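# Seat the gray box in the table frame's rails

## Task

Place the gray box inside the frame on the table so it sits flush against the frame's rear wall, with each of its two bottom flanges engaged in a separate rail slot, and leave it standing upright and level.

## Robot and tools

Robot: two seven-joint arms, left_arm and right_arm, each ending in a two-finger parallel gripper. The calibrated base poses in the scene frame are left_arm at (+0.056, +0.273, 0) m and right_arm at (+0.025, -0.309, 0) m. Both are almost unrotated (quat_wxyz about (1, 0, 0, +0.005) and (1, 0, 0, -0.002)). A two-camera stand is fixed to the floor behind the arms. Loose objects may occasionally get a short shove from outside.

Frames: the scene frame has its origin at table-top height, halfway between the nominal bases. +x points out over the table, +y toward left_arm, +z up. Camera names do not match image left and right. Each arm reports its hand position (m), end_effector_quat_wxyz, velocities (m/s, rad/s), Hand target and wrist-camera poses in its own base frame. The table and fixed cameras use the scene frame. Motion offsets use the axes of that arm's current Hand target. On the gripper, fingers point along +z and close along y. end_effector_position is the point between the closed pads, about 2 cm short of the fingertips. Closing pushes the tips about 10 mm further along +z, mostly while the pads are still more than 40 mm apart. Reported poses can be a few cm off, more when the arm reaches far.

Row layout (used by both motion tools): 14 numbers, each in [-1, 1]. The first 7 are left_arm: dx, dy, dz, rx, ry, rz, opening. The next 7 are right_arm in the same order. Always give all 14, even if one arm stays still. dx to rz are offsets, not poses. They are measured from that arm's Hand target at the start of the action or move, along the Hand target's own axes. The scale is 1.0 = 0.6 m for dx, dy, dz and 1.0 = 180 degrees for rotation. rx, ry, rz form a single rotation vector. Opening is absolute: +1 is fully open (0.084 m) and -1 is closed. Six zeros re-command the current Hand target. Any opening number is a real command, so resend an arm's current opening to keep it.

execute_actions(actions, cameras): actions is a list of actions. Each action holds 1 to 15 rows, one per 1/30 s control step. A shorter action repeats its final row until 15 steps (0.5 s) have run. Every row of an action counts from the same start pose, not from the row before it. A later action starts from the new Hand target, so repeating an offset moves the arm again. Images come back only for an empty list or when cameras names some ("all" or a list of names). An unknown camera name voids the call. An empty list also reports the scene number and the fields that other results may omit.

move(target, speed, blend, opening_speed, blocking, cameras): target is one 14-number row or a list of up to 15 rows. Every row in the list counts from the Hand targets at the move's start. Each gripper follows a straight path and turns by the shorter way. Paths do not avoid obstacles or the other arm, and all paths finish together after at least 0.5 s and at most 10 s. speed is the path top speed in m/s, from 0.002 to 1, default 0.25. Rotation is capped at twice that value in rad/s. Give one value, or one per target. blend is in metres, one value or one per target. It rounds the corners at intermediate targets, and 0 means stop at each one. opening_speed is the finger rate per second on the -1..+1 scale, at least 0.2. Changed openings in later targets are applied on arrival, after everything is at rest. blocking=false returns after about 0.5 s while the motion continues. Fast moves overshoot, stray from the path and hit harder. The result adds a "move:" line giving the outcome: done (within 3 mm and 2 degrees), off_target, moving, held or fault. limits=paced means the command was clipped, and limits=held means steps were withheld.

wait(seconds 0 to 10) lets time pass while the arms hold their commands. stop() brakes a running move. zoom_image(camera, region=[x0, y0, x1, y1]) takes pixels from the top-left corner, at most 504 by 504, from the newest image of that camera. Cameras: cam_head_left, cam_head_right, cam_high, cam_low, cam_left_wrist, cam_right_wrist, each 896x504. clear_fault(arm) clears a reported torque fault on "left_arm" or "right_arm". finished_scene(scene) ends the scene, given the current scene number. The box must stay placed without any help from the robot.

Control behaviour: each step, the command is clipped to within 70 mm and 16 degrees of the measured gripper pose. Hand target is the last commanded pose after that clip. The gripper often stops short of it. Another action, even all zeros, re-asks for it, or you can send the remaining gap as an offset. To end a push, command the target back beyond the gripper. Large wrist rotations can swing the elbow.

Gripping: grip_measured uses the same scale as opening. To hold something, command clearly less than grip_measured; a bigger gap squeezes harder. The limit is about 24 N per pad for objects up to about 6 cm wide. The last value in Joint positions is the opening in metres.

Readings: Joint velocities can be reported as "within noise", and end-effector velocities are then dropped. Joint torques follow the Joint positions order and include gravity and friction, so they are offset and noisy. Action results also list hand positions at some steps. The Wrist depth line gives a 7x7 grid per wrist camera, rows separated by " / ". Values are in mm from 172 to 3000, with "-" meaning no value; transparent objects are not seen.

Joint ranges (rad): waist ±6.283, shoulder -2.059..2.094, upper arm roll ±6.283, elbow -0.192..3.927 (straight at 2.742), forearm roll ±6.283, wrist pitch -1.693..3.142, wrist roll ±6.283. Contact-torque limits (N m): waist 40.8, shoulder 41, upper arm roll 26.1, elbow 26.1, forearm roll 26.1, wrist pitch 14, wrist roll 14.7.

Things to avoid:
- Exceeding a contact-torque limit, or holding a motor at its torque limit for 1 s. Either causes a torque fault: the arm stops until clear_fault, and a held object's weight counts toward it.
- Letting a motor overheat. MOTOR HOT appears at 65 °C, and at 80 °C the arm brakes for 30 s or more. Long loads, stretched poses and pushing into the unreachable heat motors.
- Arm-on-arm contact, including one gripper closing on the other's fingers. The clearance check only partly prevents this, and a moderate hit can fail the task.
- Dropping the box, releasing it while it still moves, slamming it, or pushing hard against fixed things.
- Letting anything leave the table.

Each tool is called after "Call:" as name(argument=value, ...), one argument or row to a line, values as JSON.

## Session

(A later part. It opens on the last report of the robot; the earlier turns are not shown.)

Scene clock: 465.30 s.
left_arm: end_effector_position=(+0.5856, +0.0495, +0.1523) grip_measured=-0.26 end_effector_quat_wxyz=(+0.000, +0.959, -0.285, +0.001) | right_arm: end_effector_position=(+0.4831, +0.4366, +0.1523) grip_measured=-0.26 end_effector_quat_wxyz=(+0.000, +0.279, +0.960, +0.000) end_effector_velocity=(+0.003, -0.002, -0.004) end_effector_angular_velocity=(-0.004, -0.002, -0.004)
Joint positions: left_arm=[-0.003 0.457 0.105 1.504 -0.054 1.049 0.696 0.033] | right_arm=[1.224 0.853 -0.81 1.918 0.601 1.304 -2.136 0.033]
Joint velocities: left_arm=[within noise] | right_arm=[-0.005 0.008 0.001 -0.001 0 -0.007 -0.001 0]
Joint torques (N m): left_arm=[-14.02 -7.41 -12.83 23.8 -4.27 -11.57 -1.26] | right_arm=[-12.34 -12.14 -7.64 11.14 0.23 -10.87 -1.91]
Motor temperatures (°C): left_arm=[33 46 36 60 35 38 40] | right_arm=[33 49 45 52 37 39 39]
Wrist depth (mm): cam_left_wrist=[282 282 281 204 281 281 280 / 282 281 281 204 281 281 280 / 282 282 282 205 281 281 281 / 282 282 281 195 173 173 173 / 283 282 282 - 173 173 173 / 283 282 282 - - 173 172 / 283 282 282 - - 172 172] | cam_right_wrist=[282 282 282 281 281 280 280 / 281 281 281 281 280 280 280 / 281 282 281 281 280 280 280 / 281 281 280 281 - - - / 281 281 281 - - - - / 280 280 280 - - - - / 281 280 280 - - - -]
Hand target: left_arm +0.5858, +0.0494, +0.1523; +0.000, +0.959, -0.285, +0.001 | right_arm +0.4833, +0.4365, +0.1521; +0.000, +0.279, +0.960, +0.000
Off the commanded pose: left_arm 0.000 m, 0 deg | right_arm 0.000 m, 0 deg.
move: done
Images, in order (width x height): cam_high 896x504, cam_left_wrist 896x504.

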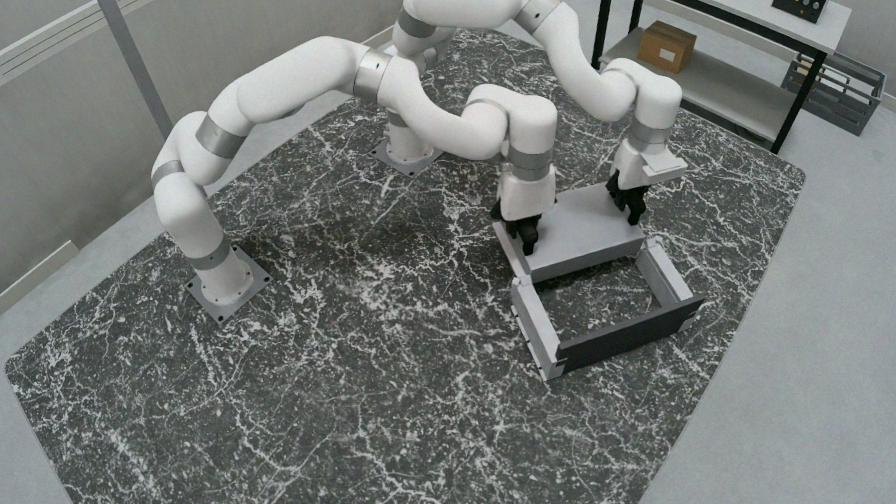

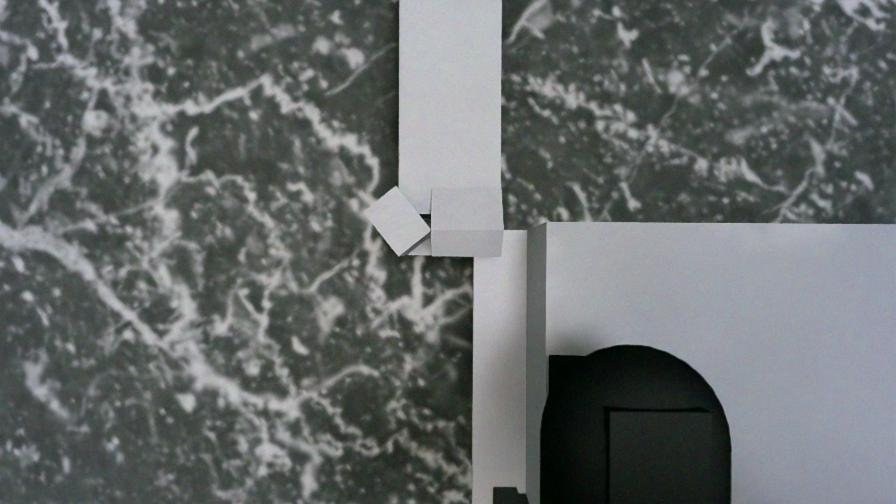

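Call:
move(
  target=[
    [-0.02,0,0,0,0,0,-0.95,0.02,0,0,0,0,0,-0.95],
    [-0.02,0.003,-0.0075,0,0,0,-0.95,0.02,-0.003,-0.0075,0,0,0,-0.95],
    [0.02,0.003,-0.0075,0,0,0,-0.95,-0.02,-0.003,-0.0075,0,0,0,-0.95],
  ],
  speed=0.06,
  cameras=["cam_left_wrist","cam_high"],
)

Call:
zoom_image(
  camera="cam_high",
  region=[610, 200, 680, 270],
)

Scene clock: 520.00 s.
left_arm: end_effector_position=(+0.5948, +0.0414, +0.1568) grip_measured=-0.26 end_effector_quat_wxyz=(+0.000, +0.959, -0.285, +0.001) | right_arm: end_effector_position=(+0.4925, +0.4286, +0.1566) grip_measured=-0.26 end_effector_quat_wxyz=(+0.000, +0.279, +0.960, +0.000)
Joint positions: left_arm=[-0.012 0.481 0.1 1.555 -0.054 1.075 0.68 0.033] | right_arm=[1.198 0.855 -0.811 1.938 0.6 1.318 -2.151 0.033]
Joint torques (N m): left_arm=[-12.58 -23.77 -10.15 27.58 -4.14 0.52 -1.43] | right_arm=[-13.8 -23.99 -11.11 15.95 -1.1 -6.12 -1.77]
Motor temperatures (°C): left_arm=[33 43 39 57 35 54 40] | right_arm=[34 44 46 41 37 53 39]
Wrist depth (mm): cam_left_wrist=[286 285 286 208 284 284 284 / 286 286 286 208 285 284 284 / 286 286 286 208 285 284 284 / 286 286 286 205 285 285 284 / 286 286 286 233 188 188 188 / 287 286 286 - - 182 182 / 287 286 286 - - 177 177] | cam_right_wrist=[286 286 285 284 284 284 285 / 285 285 285 285 284 284 284 / 285 285 285 - - - - / 285 285 284 - - - - / 285 285 284 - - - - / 284 284 284 - - - - / 284 284 283 - - - -]
Hand target: left_arm +0.5948, +0.0414, +0.1568; +0.000, +0.959, -0.285, +0.001 | right_arm +0.4925, +0.4286, +0.1566; +0.000, +0.279, +0.960, +0.000
Off the commanded pose: left_arm 0.000 m, 0 deg | right_arm 0.000 m, 0 deg.
move: done
Images, in order (width x height): cam_high 896x504, cam_left_wrist 896x504.

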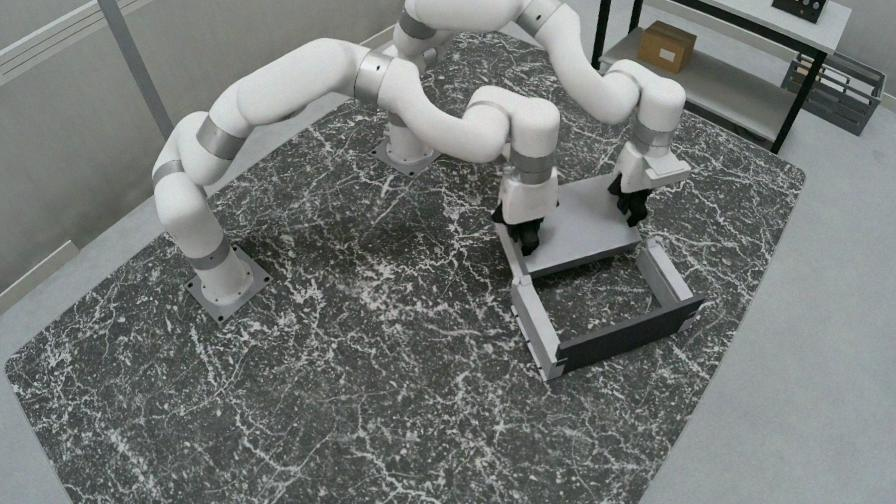

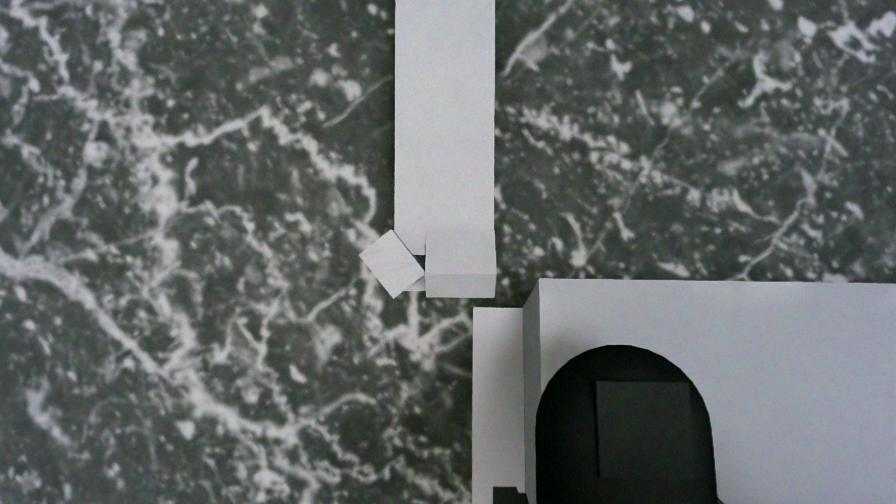

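Scaled by 7.200 from the camera's 896x504 image, which has a finer 1280x720 frame.

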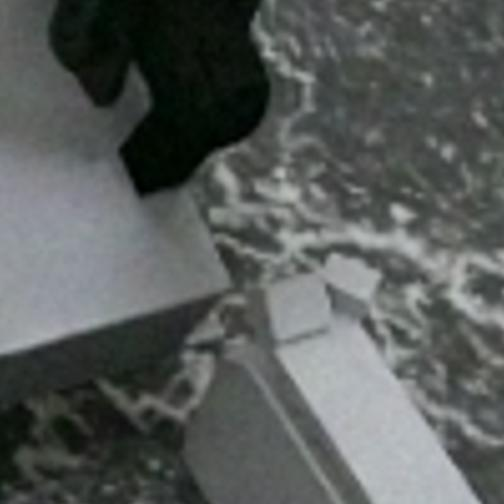

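Call:
move(
  target=[
    [-0.0813,-0.002,0,0,0,0,-0.7,0.0813,0.002,0,0,0,0,-0.7],
    [-0.0813,-0.002,0.102,0,0,0,-0.7,0.0813,0.002,0.102,0,0,0,-0.7],
    [-0.0813,-0.002,0.102,0,0,0,0.3,0.0813,0.002,0.102,0,0,0,0.3],
    [-0.0813,-0.002,-0.0667,0,0,0,0.3,0.0813,0.002,0.102,0,0,0,0.3],
    [-0.298,-0.05,-0.0723,0,0.25,0,0.3,0.0813,0.002,0.102,0,0,0,0.3],
  ],
  speed=[0.12,0.08,0.1,0.25,0.25],
  opening_speed=2,
  cameras=["cam_left_wrist","cam_right_wrist"],
)

Call:
zoom_image(
  camera="cam_left_wrist",
  region=[300, 100, 650, 350],
)

Scene clock: 560.40 s.
left_arm: end_effector_position=(+0.4613, +0.1641, +0.1999) grip_measured=+0.29 end_effector_quat_wxyz=(+0.109, +0.885, -0.263, +0.368) | right_arm: end_effector_position=(+0.4519, +0.4557, +0.0954) grip_measured=+0.29 end_effector_quat_wxyz=(+0.000, +0.279, +0.960, +0.000)
Joint positions: left_arm=[0.291 -0.055 0.29 0.8 -1.066 0.816 1.915 0.056] | right_arm=[1.311 0.878 -0.786 1.783 0.634 1.163 -2.118 0.056]
Joint torques (N m): left_arm=[6.98 -9.77 3.34 17.53 -2.33 0.78 1.37] | right_arm=[-2.58 -42.69 -7.6 17.86 -1.01 -0.39 -1.19]
Motor temperatures (°C): left_arm=[33 46 38 62 35 43 40] | right_arm=[34 46 47 43 37 46 39]
Wrist depth (mm): cam_left_wrist=[1414 1557 1732 1809 486 485 486 / 1480 1649 1799 589 524 523 512 / 1539 526 527 508 546 548 512 / 474 474 477 463 477 479 479 / 423 435 436 424 292 370 371 / 390 391 391 391 263 333 333 / 362 362 362 363 243 309 308] | cam_right_wrist=[223 224 223 223 223 223 222 / 223 223 223 223 223 223 222 / 224 223 223 223 223 222 222 / 223 223 223 223 - - - / 223 223 223 - - - - / 223 223 223 - - - - / 223 223 222 - - - -]
Hand target: left_arm +0.4613, +0.1641, +0.1999; +0.109, +0.885, -0.263, +0.368 | right_arm +0.4519, +0.4557, +0.0954; +0.000, +0.279, +0.960, +0.000
Off the commanded pose: left_arm 0.000 m, 0 deg | right_arm 0.000 m, 0 deg.
move: done
Images, in order (width x height): cam_left_wrist 896x504, cam_right_wrist 896x504.

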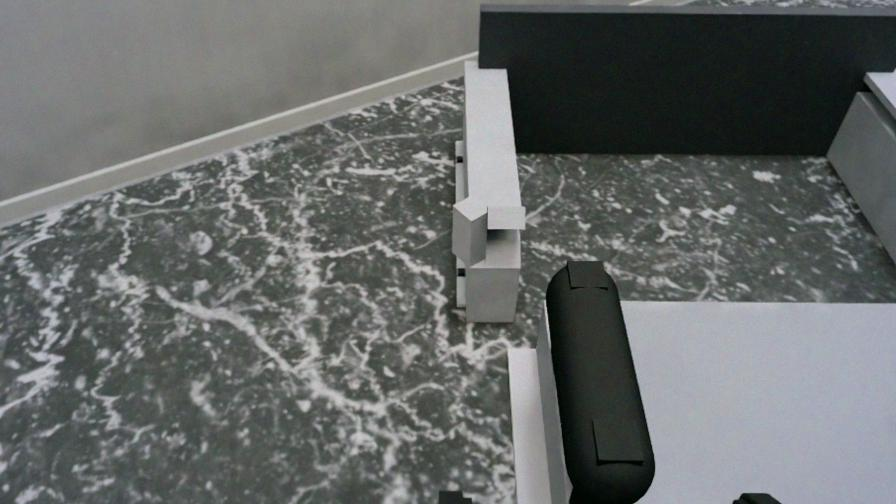

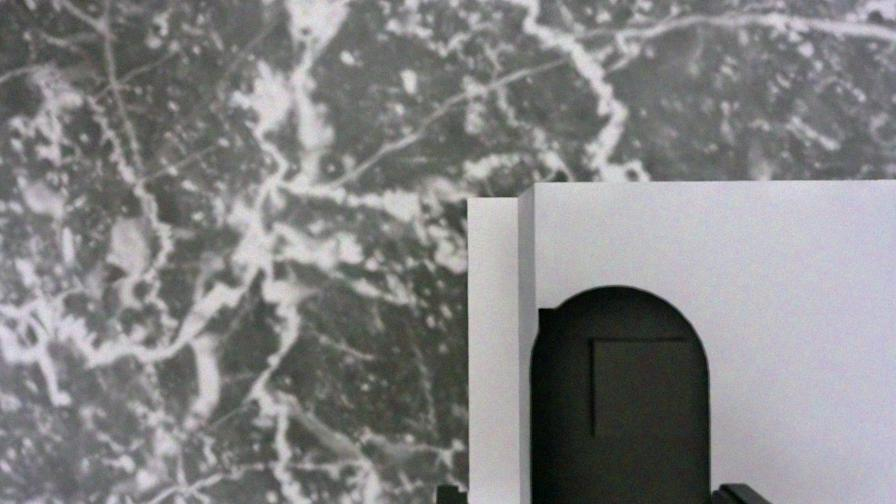

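Scaled by 1.440 from the camera's 896x504 image, which has a finer 1280x720 frame.

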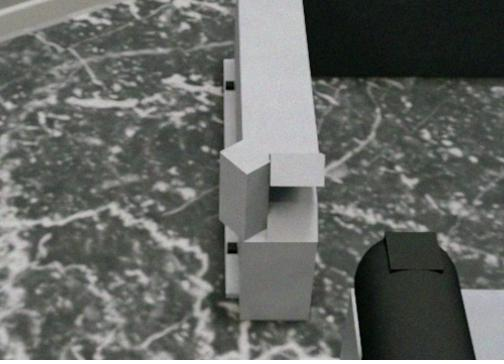

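Call:
move(
  target=[
    [0.1473,0.048,0.1473,0,-0.25,0,0.5,0.0083,0,0,0,0,0,0.3],
    [0.0242,0.048,0.2705,0,-0.25,0,0.5,0.0083,0,0,0,0,0,0.3],
    [0.0242,0.048,0.2705,0,-0.25,0,-0.95,0.0083,0,0,0,0,0,-0.95],
    [0.0955,0.048,0.1992,0,-0.25,0,-0.95,0.0083,0,-0.1008,0,0,0,-0.95],
  ],
  speed=[0.3,0.15,0.1,0.1],
  opening_speed=2,
  cameras=["cam_left_wrist","cam_right_wrist"],
)

Scene clock: 612.80 s.
left_arm: end_effector_position=(+0.5504, +0.0717, +0.1561) grip_measured=-0.26 end_effector_quat_wxyz=(+0.000, +0.959, -0.285, +0.001) | right_arm: end_effector_position=(+0.4477, +0.4584, +0.1558) grip_measured=-0.26 end_effector_quat_wxyz=(+0.000, +0.279, +0.960, +0.000)
Joint positions: left_arm=[0.047 0.344 0.093 1.349 -0.038 1.005 0.733 0.033] | right_arm=[1.319 0.811 -0.821 1.85 0.586 1.282 -2.081 0.033]
Joint torques (N m): left_arm=[-8.87 -29.81 0.99 27.47 0.93 -0.06 -1.27] | right_arm=[-3.56 -49.19 -9.56 26.18 -0.74 -2.11 1.3]
Motor temperatures (°C): left_arm=[33 44 36 57 35 39 40] | right_arm=[33 49 45 48 37 39 39]
Wrist depth (mm): cam_left_wrist=[285 285 285 207 284 284 284 / 285 285 285 202 284 284 284 / 285 285 285 284 285 284 284 / 285 285 285 285 173 173 173 / 286 285 286 - 173 173 173 / 286 285 285 - - 173 173 / 286 285 285 - - 173 173] | cam_right_wrist=[284 284 284 284 283 283 283 / 284 284 283 283 282 283 282 / 284 283 284 283 282 282 282 / 284 284 283 - - - - / 283 284 283 - - - - / 283 283 283 - - - - / 283 283 282 - - - -]
Hand target: left_arm +0.5504, +0.0717, +0.1561; +0.000, +0.959, -0.285, +0.001 | right_arm +0.4477, +0.4584, +0.1559; +0.000, +0.279, +0.960, +0.000
Off the commanded pose: left_arm 0.000 m, 0 deg | right_arm 0.000 m, 0 deg.
move: done
Images, in order (width x height): cam_left_wrist 896x504, cam_right_wrist 896x504.

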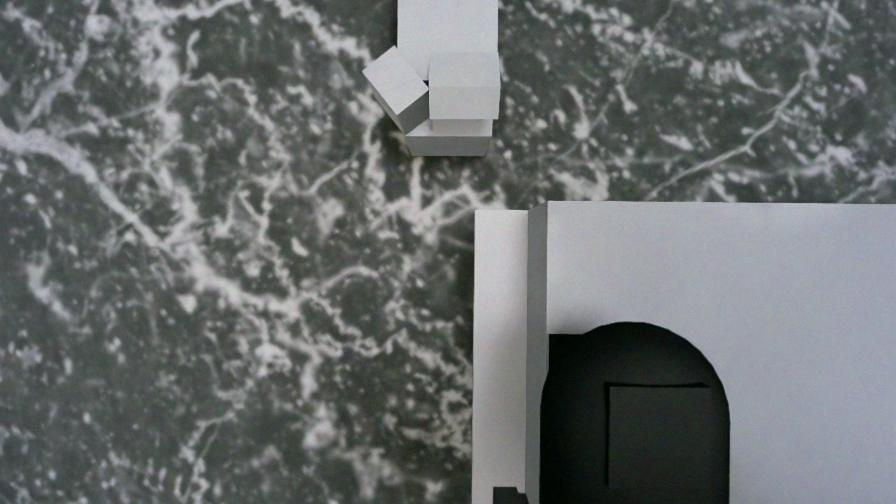

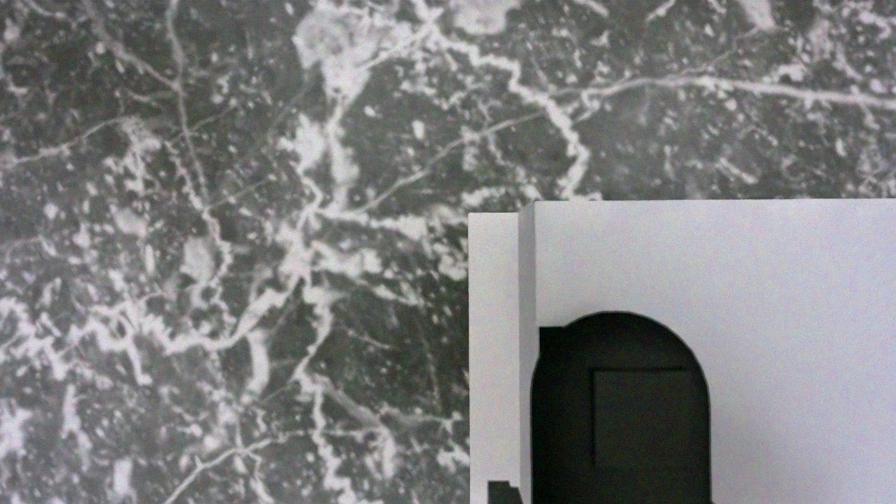

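Call:
move(
  target=[0.075,0.0013,0,0,0,0,-0.95,-0.075,-0.0013,0,0,0,0,-0.95],
  speed=0.05,
  cameras=["cam_left_wrist","cam_high"],
)

Call:
zoom_image(
  camera="cam_high",
  region=[610, 200, 680, 270],
)

Scene clock: 621.77 s.
left_arm: end_effector_position=(+0.5877, +0.0465, +0.1562) grip_measured=-0.26 end_effector_quat_wxyz=(+0.000, +0.959, -0.285, +0.001) | right_arm: end_effector_position=(+0.4853, +0.4337, +0.1559) grip_measured=-0.26 end_effector_quat_wxyz=(+0.000, +0.279, +0.960, +0.000)
Joint positions: left_arm=[0.016 0.458 0.076 1.518 -0.039 1.06 0.681 0.033] | right_arm=[1.218 0.848 -0.812 1.921 0.598 1.311 -2.14 0.033]
Joint torques (N m): left_arm=[-11.83 -23.39 -9.9 27.88 -4.05 0.11 -1.49] | right_arm=[-12.06 -26.11 -11.25 17.33 -1.06 -5.27 -1.83]
Motor temperatures (°C): left_arm=[33 45 36 60 35 39 40] | right_arm=[33 50 45 51 37 38 39]
Wrist depth (mm): cam_left_wrist=[285 285 284 208 284 284 283 / 285 285 285 208 284 284 284 / 285 285 285 208 284 284 284 / 285 285 285 198 188 188 284 / 286 285 285 285 186 185 185 / 286 286 285 - - 180 180 / 286 286 286 - - 177 177] | cam_right_wrist=[285 285 284 284 283 283 283 / 284 285 285 284 284 284 283 / 284 284 284 284 - 183 183 / 285 284 283 - - - - / 284 284 283 - - - - / 283 284 283 - - - - / 283 283 283 - - - -]
Hand target: left_arm +0.5877, +0.0465, +0.1562; +0.000, +0.959, -0.285, +0.001 | right_arm +0.4853, +0.4336, +0.1559; +0.000, +0.279, +0.960, +0.000
Off the commanded pose: left_arm 0.000 m, 0 deg | right_arm 0.000 m, 0 deg.
move: done
Images, in order (width x height): cam_high 896x504, cam_left_wrist 896x504.

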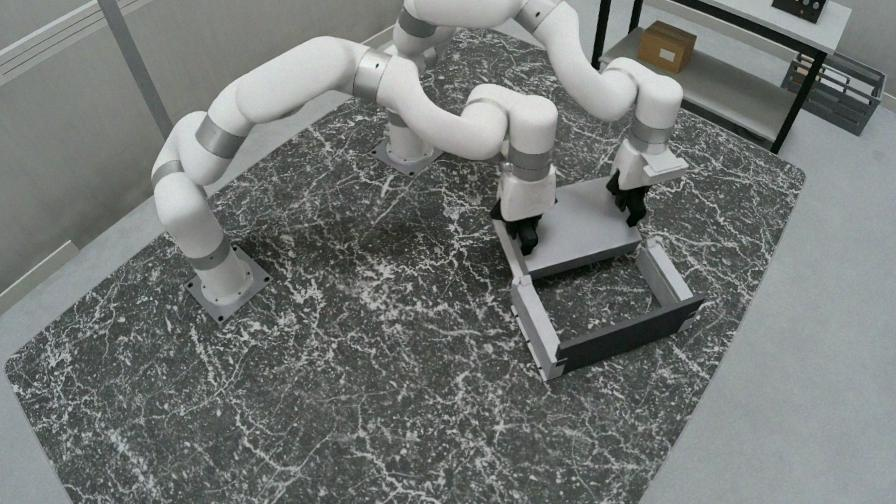

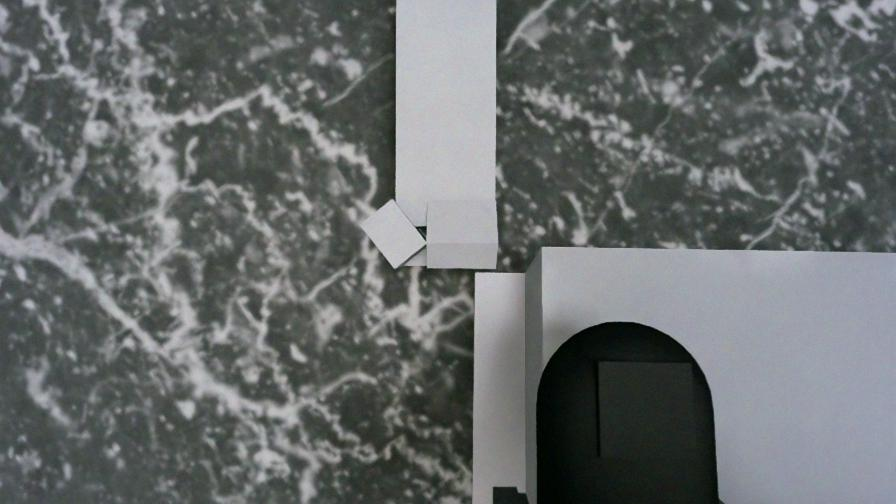

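Scaled by 7.200 from the camera's 896x504 image, which has a finer 1280x720 frame.

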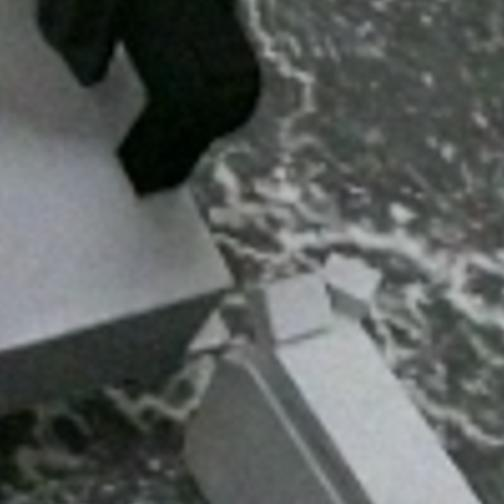

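Call:
move(
  target=[
    [-0.075,0,0,0,0,0,-0.8,0.075,0,0,0,0,0,-0.8],
    [-0.075,0,0.1008,0,0,0,-0.7,0.075,0,0.1008,0,0,0,-0.7],
    [-0.075,0,0.1008,0,0,0,0.2,0.075,0,0.1008,0,0,0,0.2],
    [-0.1017,0,0.1008,0,0,0,-0.95,0.1017,0,0.1008,0,0,0,-0.95],
  ],
  speed=[0.15,0.1,0.1,0.1],
  opening_speed=2.5,
)

Call:
move(
  target=[
    [0,0,-0.0932,0,0,0,-0.95,0,0,-0.0932,0,0,0,-0.95],
    [0,-0.0083,-0.0932,0,0,0,-0.95,0,0.0083,-0.0932,0,0,0,-0.95],
  ],
  speed=0.1,
  cameras=["cam_left_wrist","cam_right_wrist"],
)

Scene clock: 673.87 s.
left_arm: end_effector_position=(+0.5367, +0.0799, +0.0957) grip_measured=-0.26 end_effector_quat_wxyz=(+0.000, +0.959, -0.285, +0.001) | right_arm: end_effector_position=(+0.4338, +0.4663, +0.0954) grip_measured=-0.26 end_effector_quat_wxyz=(+0.000, +0.279, +0.960, +0.000)
Joint positions: left_arm=[0.061 0.39 0.095 1.228 -0.05 0.838 0.759 0.033] | right_arm=[1.356 0.861 -0.788 1.751 0.63 1.15 -2.09 0.033]
Joint torques (N m): left_arm=[1.56 -23.81 -1.48 17.63 0.48 -0.94 1.12] | right_arm=[3.37 -40.71 -6.68 15.49 -0.1 -2.51 1.15]
Motor temperatures (°C): left_arm=[33 47 37 64 35 38 40] | right_arm=[34 47 51 45 37 42 39]
Wrist depth (mm): cam_left_wrist=[225 225 225 194 225 225 224 / 226 226 225 225 224 224 224 / 226 225 225 225 173 173 173 / 225 226 225 225 173 173 173 / 226 226 225 - - 173 173 / 226 226 225 - - 173 173 / 226 226 226 - - 173 173] | cam_right_wrist=[224 223 223 223 223 223 222 / 223 223 223 223 223 223 222 / 224 223 223 223 222 222 222 / 223 223 223 223 223 222 222 / 223 223 223 223 - - - / 223 223 223 222 - - - / 223 223 223 - - - -]
Hand target: left_arm +0.5367, +0.0798, +0.0956; +0.000, +0.959, -0.285, +0.001 | right_arm +0.4338, +0.4663, +0.0954; +0.000, +0.279, +0.960, +0.000
Off the commanded pose: left_arm 0.000 m, 0 deg | right_arm 0.000 m, 0 deg.
MOTOR HOT: joint 4 (elbow) of the left arm reports 64 °C; the controller stops that arm at 80 °C. To cool a motor, set the load down, stop pushing, or move to a pose that needs little force. At that limit the left arm can sag while its brakes close.
move: done

Scene clock: 675.20 s.
left_arm: end_effector_position=(+0.5393, +0.0840, +0.1515) grip_measured=-0.26 end_effector_quat_wxyz=(+0.000, +0.959, -0.285, +0.001) | right_arm: end_effector_position=(+0.4365, +0.4705, +0.1513) grip_measured=-0.26 end_effector_quat_wxyz=(+0.000, +0.279, +0.960, +0.000)
Joint positions: left_arm=[0.063 0.32 0.102 1.3 -0.039 0.98 0.759 0.033] | right_arm=[1.342 0.817 -0.816 1.849 0.588 1.275 -2.056 0.033]
Joint torques (N m): left_arm=[3.97 -20.55 0.21 27.12 -2.88 -0.13 1.26] | right_arm=[-3.22 -36.02 -5.84 26.15 2.61 -2.4 1.32]
Motor temperatures (°C): left_arm=[33 47 37 64 35 38 40] | right_arm=[34 47 51 45 37 42 39]
Wrist depth (mm): cam_left_wrist=[281 281 280 193 280 279 279 / 281 281 281 280 280 279 280 / 281 281 280 280 174 174 174 / 281 281 281 - 174 174 173 / 281 281 281 - - 173 174 / 281 281 281 - - 174 173 / 281 281 281 - - 174 173] | cam_right_wrist=[280 280 279 279 279 278 279 / 280 279 279 279 278 279 277 / 279 279 279 278 278 278 277 / 280 279 279 278 278 278 278 / 279 279 278 278 - - - / 279 279 278 - - - - / 279 279 279 - - - -]
Hand target: left_arm +0.5393, +0.0840, +0.1515; +0.000, +0.959, -0.285, +0.001 | right_arm +0.4365, +0.4705, +0.1513; +0.000, +0.279, +0.960, +0.000
Off the commanded pose: left_arm 0.000 m, 0 deg | right_arm 0.000 m, 0 deg.
MOTOR HOT: still on. Joint 4 (elbow) of the left arm reports 64 °C.
move: done
Images, in order (width x height): cam_left_wrist 896x504, cam_right_wrist 896x504.

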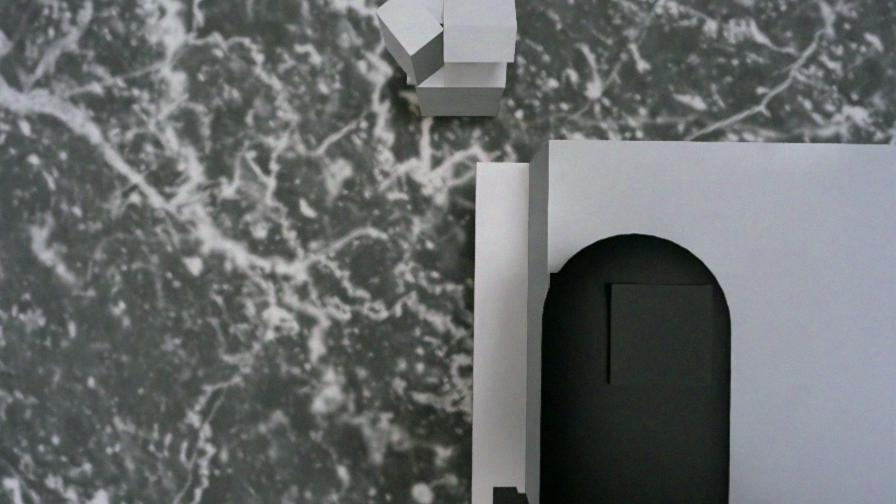

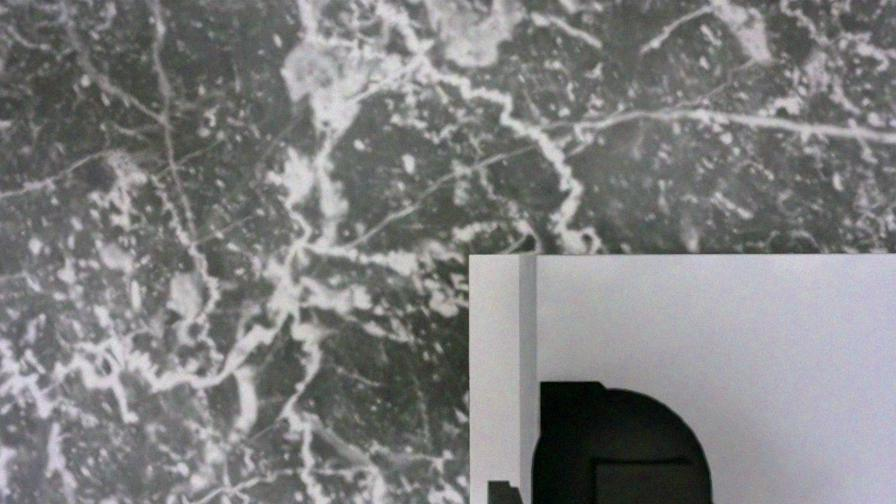

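Call:
move(
  target=[0.075,0,0,0,0,0,-0.95,-0.075,0,0,0,0,0,-0.95],
  speed=0.05,
  cameras=["cam_left_wrist","cam_high"],
)

Call:
zoom_image(
  camera="cam_high",
  region=[610, 200, 680, 270],
)

Call:
zoom_image(
  camera="cam_high",
  region=[490, 230, 560, 300],
)

Scene clock: 686.73 s.
left_arm: end_effector_position=(+0.5770, +0.0594, +0.1517) grip_measured=-0.26 end_effector_quat_wxyz=(+0.000, +0.959, -0.285, +0.001) | right_arm: end_effector_position=(+0.4744, +0.4464, +0.1513) grip_measured=-0.26 end_effector_quat_wxyz=(+0.000, +0.279, +0.960, +0.000)
Joint positions: left_arm=[0.033 0.43 0.083 1.463 -0.041 1.033 0.707 0.033] | right_arm=[1.242 0.853 -0.807 1.918 0.6 1.302 -2.115 0.033]
Joint torques (N m): left_arm=[-12.33 -6.48 -11.18 23.58 -3.89 -8.75 -1.38] | right_arm=[-14.67 -12.62 -8.99 14.06 0.11 -10.13 -1.84]
Motor temperatures (°C): left_arm=[33 46 37 65 35 38 40] | right_arm=[34 48 47 49 37 41 39]
Wrist depth (mm): cam_left_wrist=[281 281 281 204 280 280 280 / 281 281 281 204 280 280 280 / 282 281 281 198 281 280 280 / 282 281 281 - 174 173 173 / 282 282 281 - - 172 172 / 282 282 281 - - - - / 282 282 282 - - - -] | cam_right_wrist=[281 281 280 280 279 279 279 / 281 280 280 279 279 279 279 / 280 280 280 279 279 279 278 / 280 280 279 279 - - - / 280 279 279 279 - - - / 279 280 279 - - - - / 279 279 278 - - - -]
Hand target: left_arm +0.5770, +0.0594, +0.1516; +0.000, +0.959, -0.285, +0.001 | right_arm +0.4745, +0.4464, +0.1513; +0.000, +0.279, +0.960, +0.000
Off the commanded pose: left_arm 0.000 m, 0 deg | right_arm 0.000 m, 0 deg.
MOTOR HOT: still on. Joint 4 (elbow) of the left arm reports 65 °C.
move: done
Images, in order (width x height): cam_high 896x504, cam_left_wrist 896x504.

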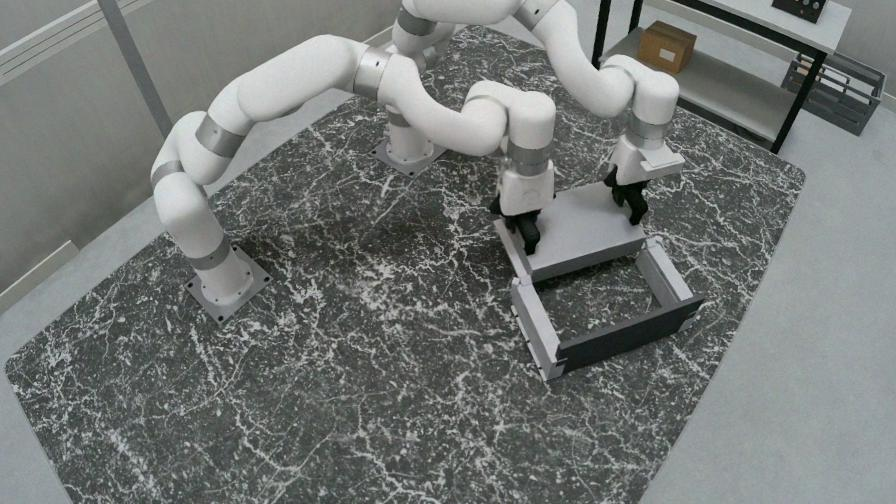

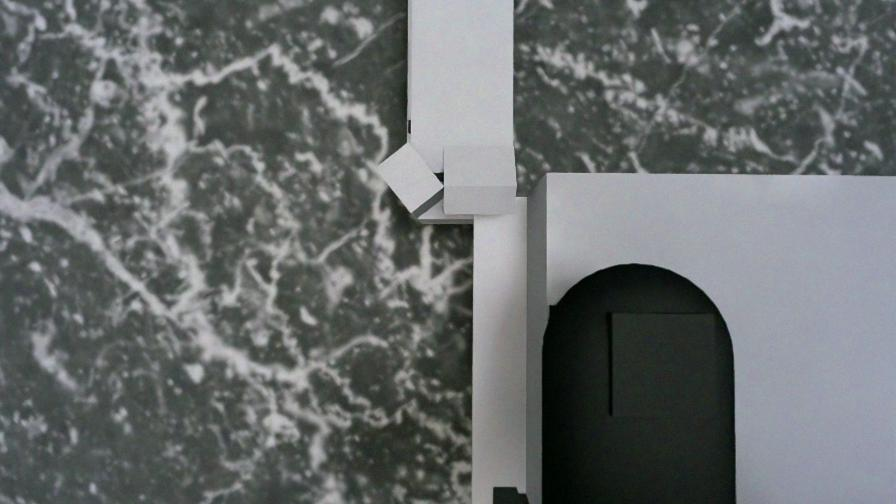

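Scaled by 7.200 from the camera's 896x504 image, which has a finer 1280x720 frame.

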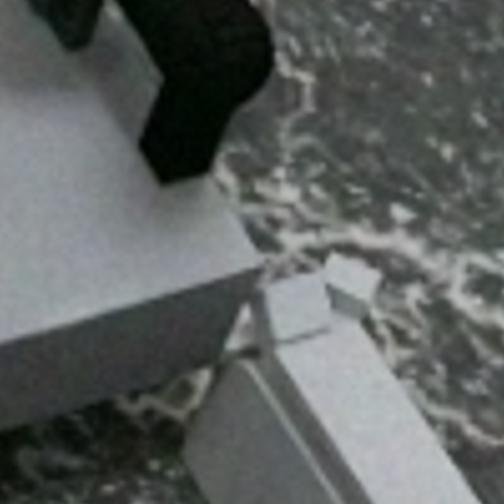

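Scaled by 7.200 from the camera's 896x504 image, which has a finer 1280x720 frame.

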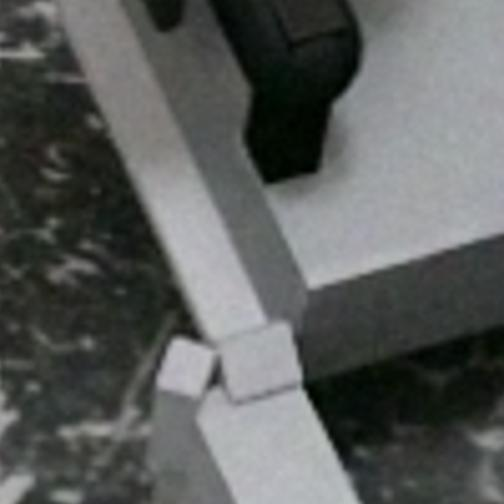

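Call:
move(
  target=[
    [-0.012,0,0,0,0,0,-0.95,0.012,0,0,0,0,0,-0.95],
    [-0.012,0,0.0038,0,0,0,-0.95,0.012,0,0.0038,0,0,0,-0.95],
    [0.025,0,0.0038,0,0,0,-0.95,-0.025,0,0.0038,0,0,0,-0.95],
  ],
  speed=0.05,
  cameras=["cam_left_wrist","cam_high"],
)

Call:
zoom_image(
  camera="cam_high",
  region=[610, 200, 680, 270],
)

Scene clock: 706.83 s.
left_arm: end_effector_position=(+0.5896, +0.0512, +0.1494) grip_measured=-0.27 end_effector_quat_wxyz=(+0.000, +0.959, -0.285, +0.001) | right_arm: end_effector_position=(+0.4871, +0.4384, +0.1490) grip_measured=-0.27 end_effector_quat_wxyz=(+0.000, +0.279, +0.960, +0.000)
Joint positions: left_arm=[0.023 0.472 0.078 1.521 -0.042 1.048 0.69 0.033] | right_arm=[1.208 0.87 -0.803 1.943 0.605 1.308 -2.135 0.032]
Joint torques (N m): left_arm=[-12.13 -6.55 -10.65 17.5 -3.19 -3.96 -1.26] | right_arm=[-10.82 -16.25 -6.45 12.05 0.29 -4.5 -1.87]
Motor temperatures (°C): left_arm=[33 44 37 61 34 42 40] | right_arm=[34 46 49 45 37 47 39]
Wrist depth (mm): cam_left_wrist=[280 279 279 202 279 278 278 / 280 279 279 202 278 278 278 / 280 279 279 202 279 278 278 / 280 279 279 192 175 175 175 / 280 280 280 - - 173 173 / 280 280 280 - - - - / 280 280 280 - - - -] | cam_right_wrist=[278 278 278 278 277 277 277 / 278 278 278 277 277 277 276 / 278 277 277 277 277 276 178 / 277 277 277 277 - - - / 277 277 277 276 - - - / 277 277 276 - - - - / 277 277 - - - - -]
Hand target: left_arm +0.5896, +0.0512, +0.1494; +0.000, +0.959, -0.285, +0.001 | right_arm +0.4871, +0.4384, +0.1490; +0.000, +0.279, +0.960, +0.000
Off the commanded pose: left_arm 0.000 m, 0 deg | right_arm 0.000 m, 0 deg.
MOTOR HOT: cleared for the motors of the left arm.
move: done
Images, in order (width x height): cam_high 896x504, cam_left_wrist 896x504.

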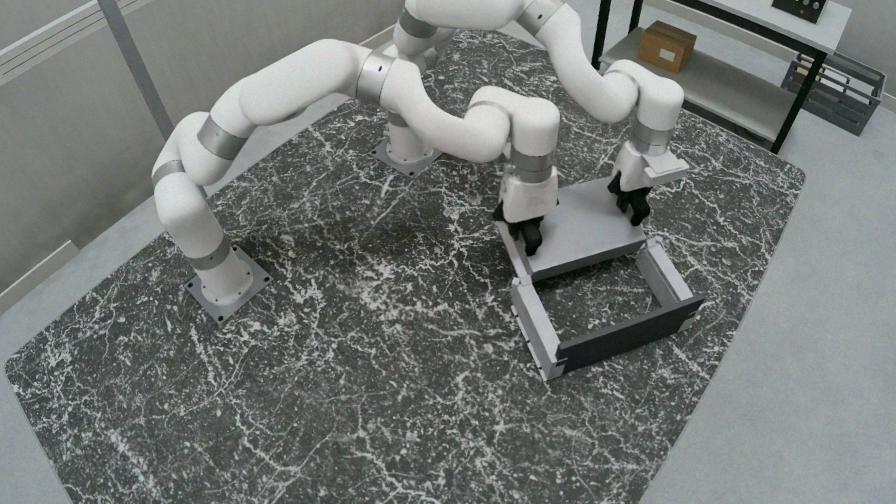

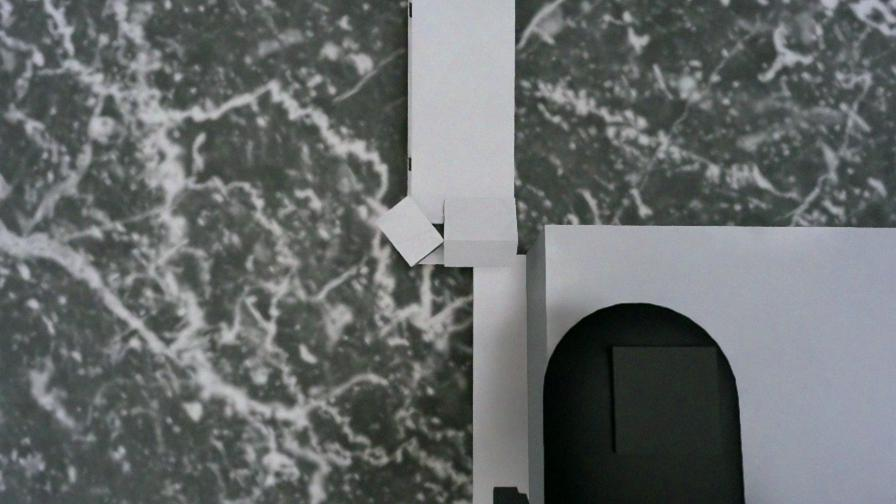

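Scaled by 7.200 from the camera's 896x504 image, which has a finer 1280x720 frame.

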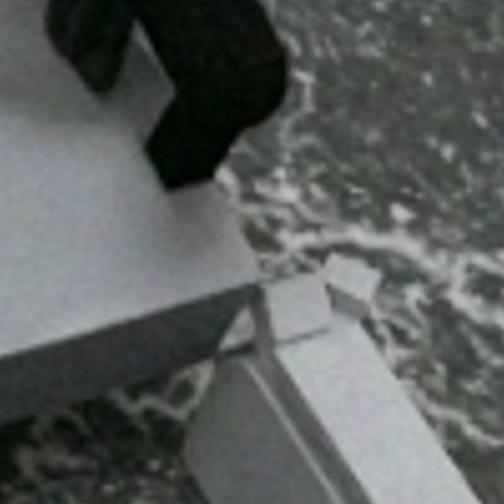

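Call:
move(
  target=[
    [-0.0833,0,0,0,0,0,-0.8,0.0833,0,0,0,0,0,-0.8],
    [-0.0833,0,0.0897,0,0,0,-0.7,0.0833,0,0.089,0,0,0,-0.7],
    [-0.0833,0,0.0897,0,0,0,0.2,0.0833,0,0.089,0,0,0,0.2],
    [-0.0833,0,0.0897,0,0,0,-0.95,0.0833,0,0.089,0,0,0,-0.95],
  ],
  speed=[0.15,0.1,0.1,0.1],
  opening_speed=2.5,
)

Call:
move(
  target=[
    [0,0,-0.1058,0,0,0,-0.95,0,0,-0.1058,0,0,0,-0.95],
    [0.0933,0,-0.1058,0,0,0,-0.95,-0.0933,0,-0.1058,0,0,0,-0.95],
  ],
  speed=[0.1,0.05],
  cameras=["cam_left_wrist","cam_high"],
)

Call:
zoom_image(
  camera="cam_high",
  region=[610, 200, 680, 270],
)

Scene clock: 743.97 s.
left_arm: end_effector_position=(+0.5478, +0.0785, +0.0954) grip_measured=-0.26 end_effector_quat_wxyz=(+0.000, +0.959, -0.285, +0.001) | right_arm: end_effector_position=(+0.4449, +0.4651, +0.0956) grip_measured=-0.26 end_effector_quat_wxyz=(+0.000, +0.279, +0.960, +0.000)
Joint positions: left_arm=[0.059 0.423 0.093 1.276 -0.051 0.855 0.755 0.033] | right_arm=[1.322 0.883 -0.782 1.795 0.633 1.167 -2.097 0.033]
Joint torques (N m): left_arm=[2.46 -20.86 0.8 22.52 1.29 -1.24 0.73] | right_arm=[-1.69 -40.24 -7.01 15.63 0.14 -2.44 -1.26]
Motor temperatures (°C): left_arm=[33 44 38 58 34 40 40] | right_arm=[34 46 44 44 37 42 39]
Wrist depth (mm): cam_left_wrist=[225 225 225 - 224 224 224 / 225 225 225 205 224 224 224 / 225 225 225 225 224 224 224 / 225 225 225 225 173 173 173 / 225 225 225 225 173 173 173 / 226 225 225 - - 173 173 / 226 225 225 - - 173 173] | cam_right_wrist=[224 224 224 223 223 223 223 / 224 224 223 223 223 223 223 / 224 223 223 223 223 223 222 / 223 224 223 223 - - - / 223 223 223 - - - - / 223 223 223 - - - - / 223 223 223 - - - -]
Hand target: left_arm +0.5478, +0.0785, +0.0955; +0.000, +0.959, -0.285, +0.001 | right_arm +0.4449, +0.4651, +0.0956; +0.000, +0.279, +0.960, +0.000
Off the commanded pose: left_arm 0.000 m, 0 deg | right_arm 0.000 m, 0 deg.
move: done

Scene clock: 746.43 s.
left_arm: end_effector_position=(+0.5946, +0.0480, +0.1590) grip_measured=-0.26 end_effector_quat_wxyz=(+0.000, +0.959, -0.285, +0.001) | right_arm: end_effector_position=(+0.4922, +0.4352, +0.1591) grip_measured=-0.26 end_effector_quat_wxyz=(+0.000, +0.279, +0.960, +0.000)
Joint positions: left_arm=[0.019 0.479 0.077 1.559 -0.041 1.08 0.683 0.033] | right_arm=[1.189 0.868 -0.804 1.974 0.6 1.335 -2.136 0.033]
Joint torques (N m): left_arm=[-8.82 -23.08 -5.67 27.52 -2.51 -0.06 -1.16] | right_arm=[-3.65 -39.59 -6.29 25.45 2.06 -2.11 -1.34]
Motor temperatures (°C): left_arm=[33 44 38 59 34 40 40] | right_arm=[34 46 44 45 37 42 39]
Wrist depth (mm): cam_left_wrist=[288 288 287 210 287 287 286 / 288 288 288 210 287 287 286 / 289 288 288 211 287 287 286 / 288 288 288 202 173 173 172 / 289 288 288 - 173 173 173 / 289 288 288 - - 173 173 / 289 289 288 - - 173 173] | cam_right_wrist=[287 288 287 286 287 286 286 / 287 287 287 286 286 286 286 / 286 286 286 286 286 286 285 / 287 286 286 - - - - / 287 286 286 - - - - / 287 286 286 - - - - / 286 286 286 - - - -]
Hand target: left_arm +0.5946, +0.0480, +0.1590; +0.000, +0.959, -0.285, +0.001 | right_arm +0.4922, +0.4352, +0.1591; +0.000, +0.279, +0.960, +0.000
Off the commanded pose: left_arm 0.000 m, 0 deg | right_arm 0.000 m, 0 deg.
move: done
Images, in order (width x height): cam_high 896x504, cam_left_wrist 896x504.

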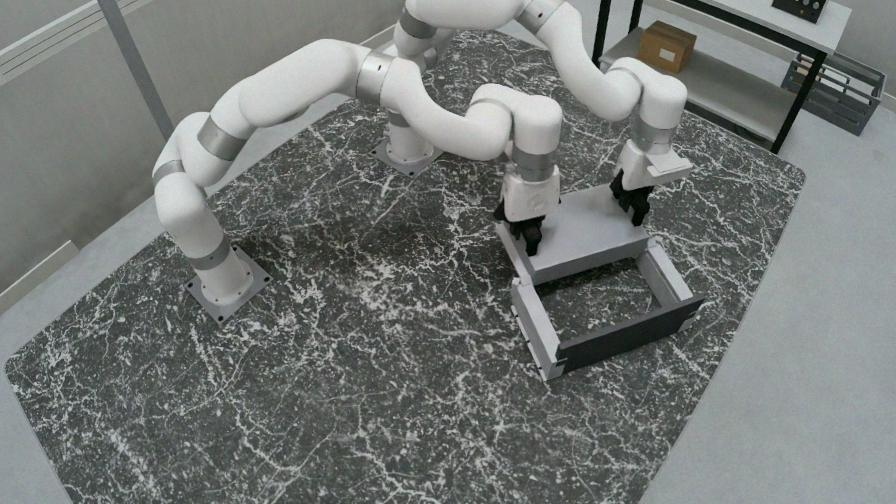

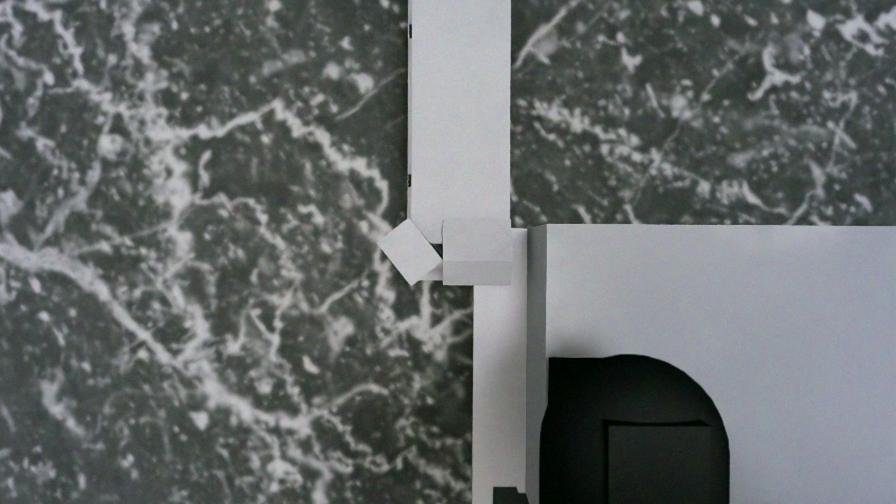

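Scaled by 7.200 from the camera's 896x504 image, which has a finer 1280x720 frame.

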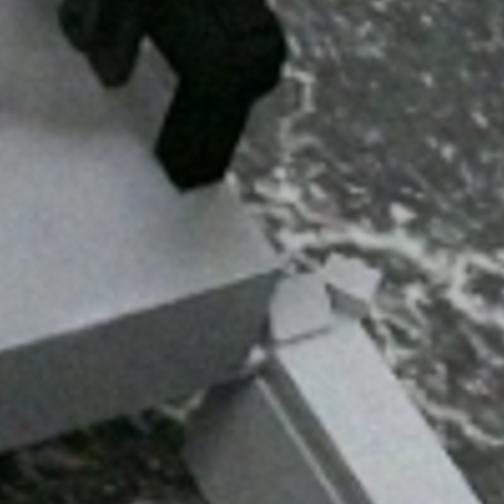

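Call:
move(
  target=[
    [0.005,0.008,0,0,0,0,-0.95,-0.005,-0.008,0,0,0,0,-0.95],
    [0.15,0.008,0,0,0,0,-0.95,-0.15,-0.008,0,0,0,0,-0.95],
  ],
  speed=[0.05,0.07],
  cameras=["cam_left_wrist","cam_high"],
)

Call:
zoom_image(
  camera="cam_high",
  region=[490, 180, 720, 390],
)

Scene clock: 760.07 s.
left_arm: end_effector_position=(+0.6674, -0.0052, +0.1592) grip_measured=-0.26 end_effector_quat_wxyz=(+0.000, +0.959, -0.285, +0.001) | right_arm: end_effector_position=(+0.5656, +0.3828, +0.1591) grip_measured=-0.26 end_effector_quat_wxyz=(+0.000, +0.279, +0.960, +0.000)
Joint positions: left_arm=[-0.038 0.768 0.052 2.027 -0.038 1.259 0.588 0.033] | right_arm=[0.953 0.982 -0.774 2.211 0.628 1.425 -2.225 0.033]
Joint torques (N m): left_arm=[-14.27 -22.87 -11.91 25.69 -1.24 -1.22 -1.34] | right_arm=[-8.24 -47.65 -9.53 20.91 -0.72 0.72 1.14]
Motor temperatures (°C): left_arm=[33 45 37 63 34 39 40] | right_arm=[34 48 44 50 37 40 39]
Wrist depth (mm): cam_left_wrist=[288 288 288 211 248 247 247 / 288 288 288 211 287 287 286 / 288 288 288 211 287 286 286 / 289 288 288 211 175 175 175 / 289 289 288 211 174 174 174 / 289 289 288 - - 174 174 / 289 289 288 - - 173 173] | cam_right_wrist=[287 287 287 286 286 286 285 / 287 287 287 286 286 286 286 / 287 287 287 286 286 286 285 / 287 286 286 - - - - / 287 286 286 - - - - / 287 286 285 - - - - / 285 286 286 - - - -]
Hand target: left_arm +0.6674, -0.0052, +0.1592; +0.000, +0.959, -0.285, +0.001 | right_arm +0.5656, +0.3829, +0.1591; +0.000, +0.279, +0.960, +0.000
Off the commanded pose: left_arm 0.000 m, 0 deg | right_arm 0.000 m, 0 deg.
move: done
Images, in order (width x height): cam_high 896x504, cam_left_wrist 896x504.

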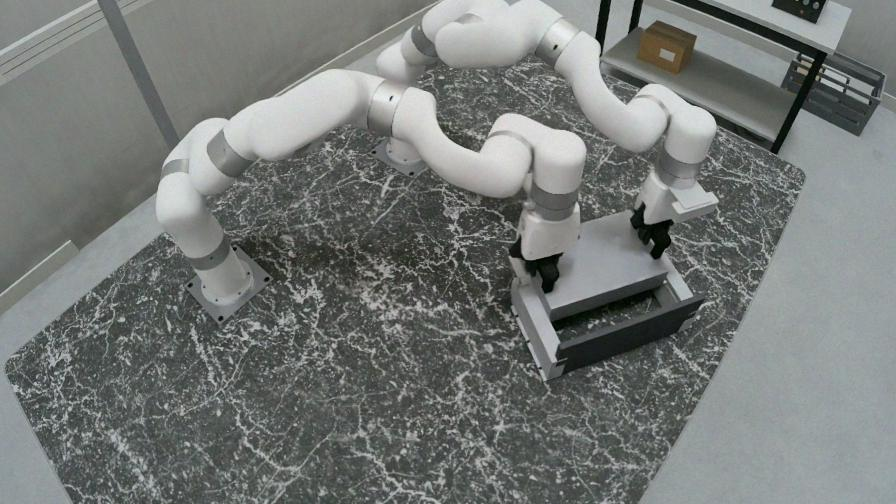

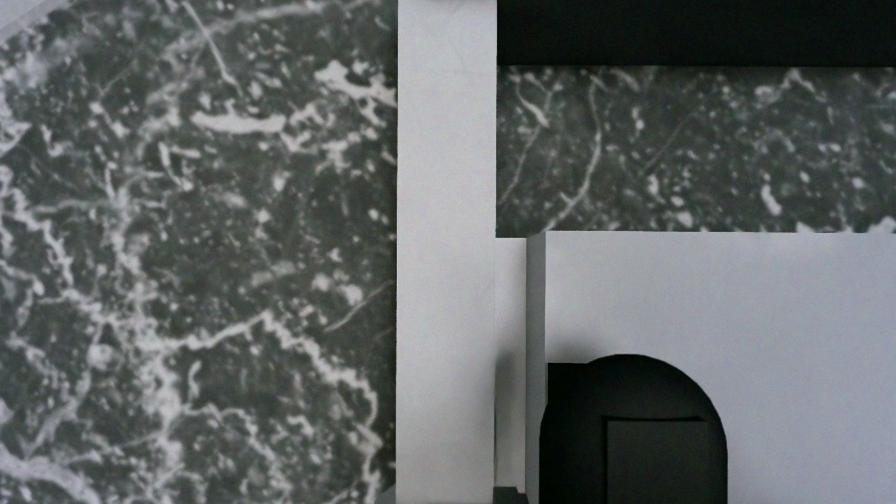

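Scaled by 2.191 from the camera's 896x504 image, which has a finer 1280x720 frame.

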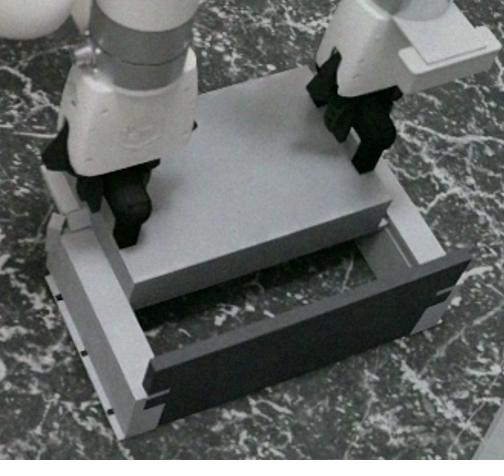

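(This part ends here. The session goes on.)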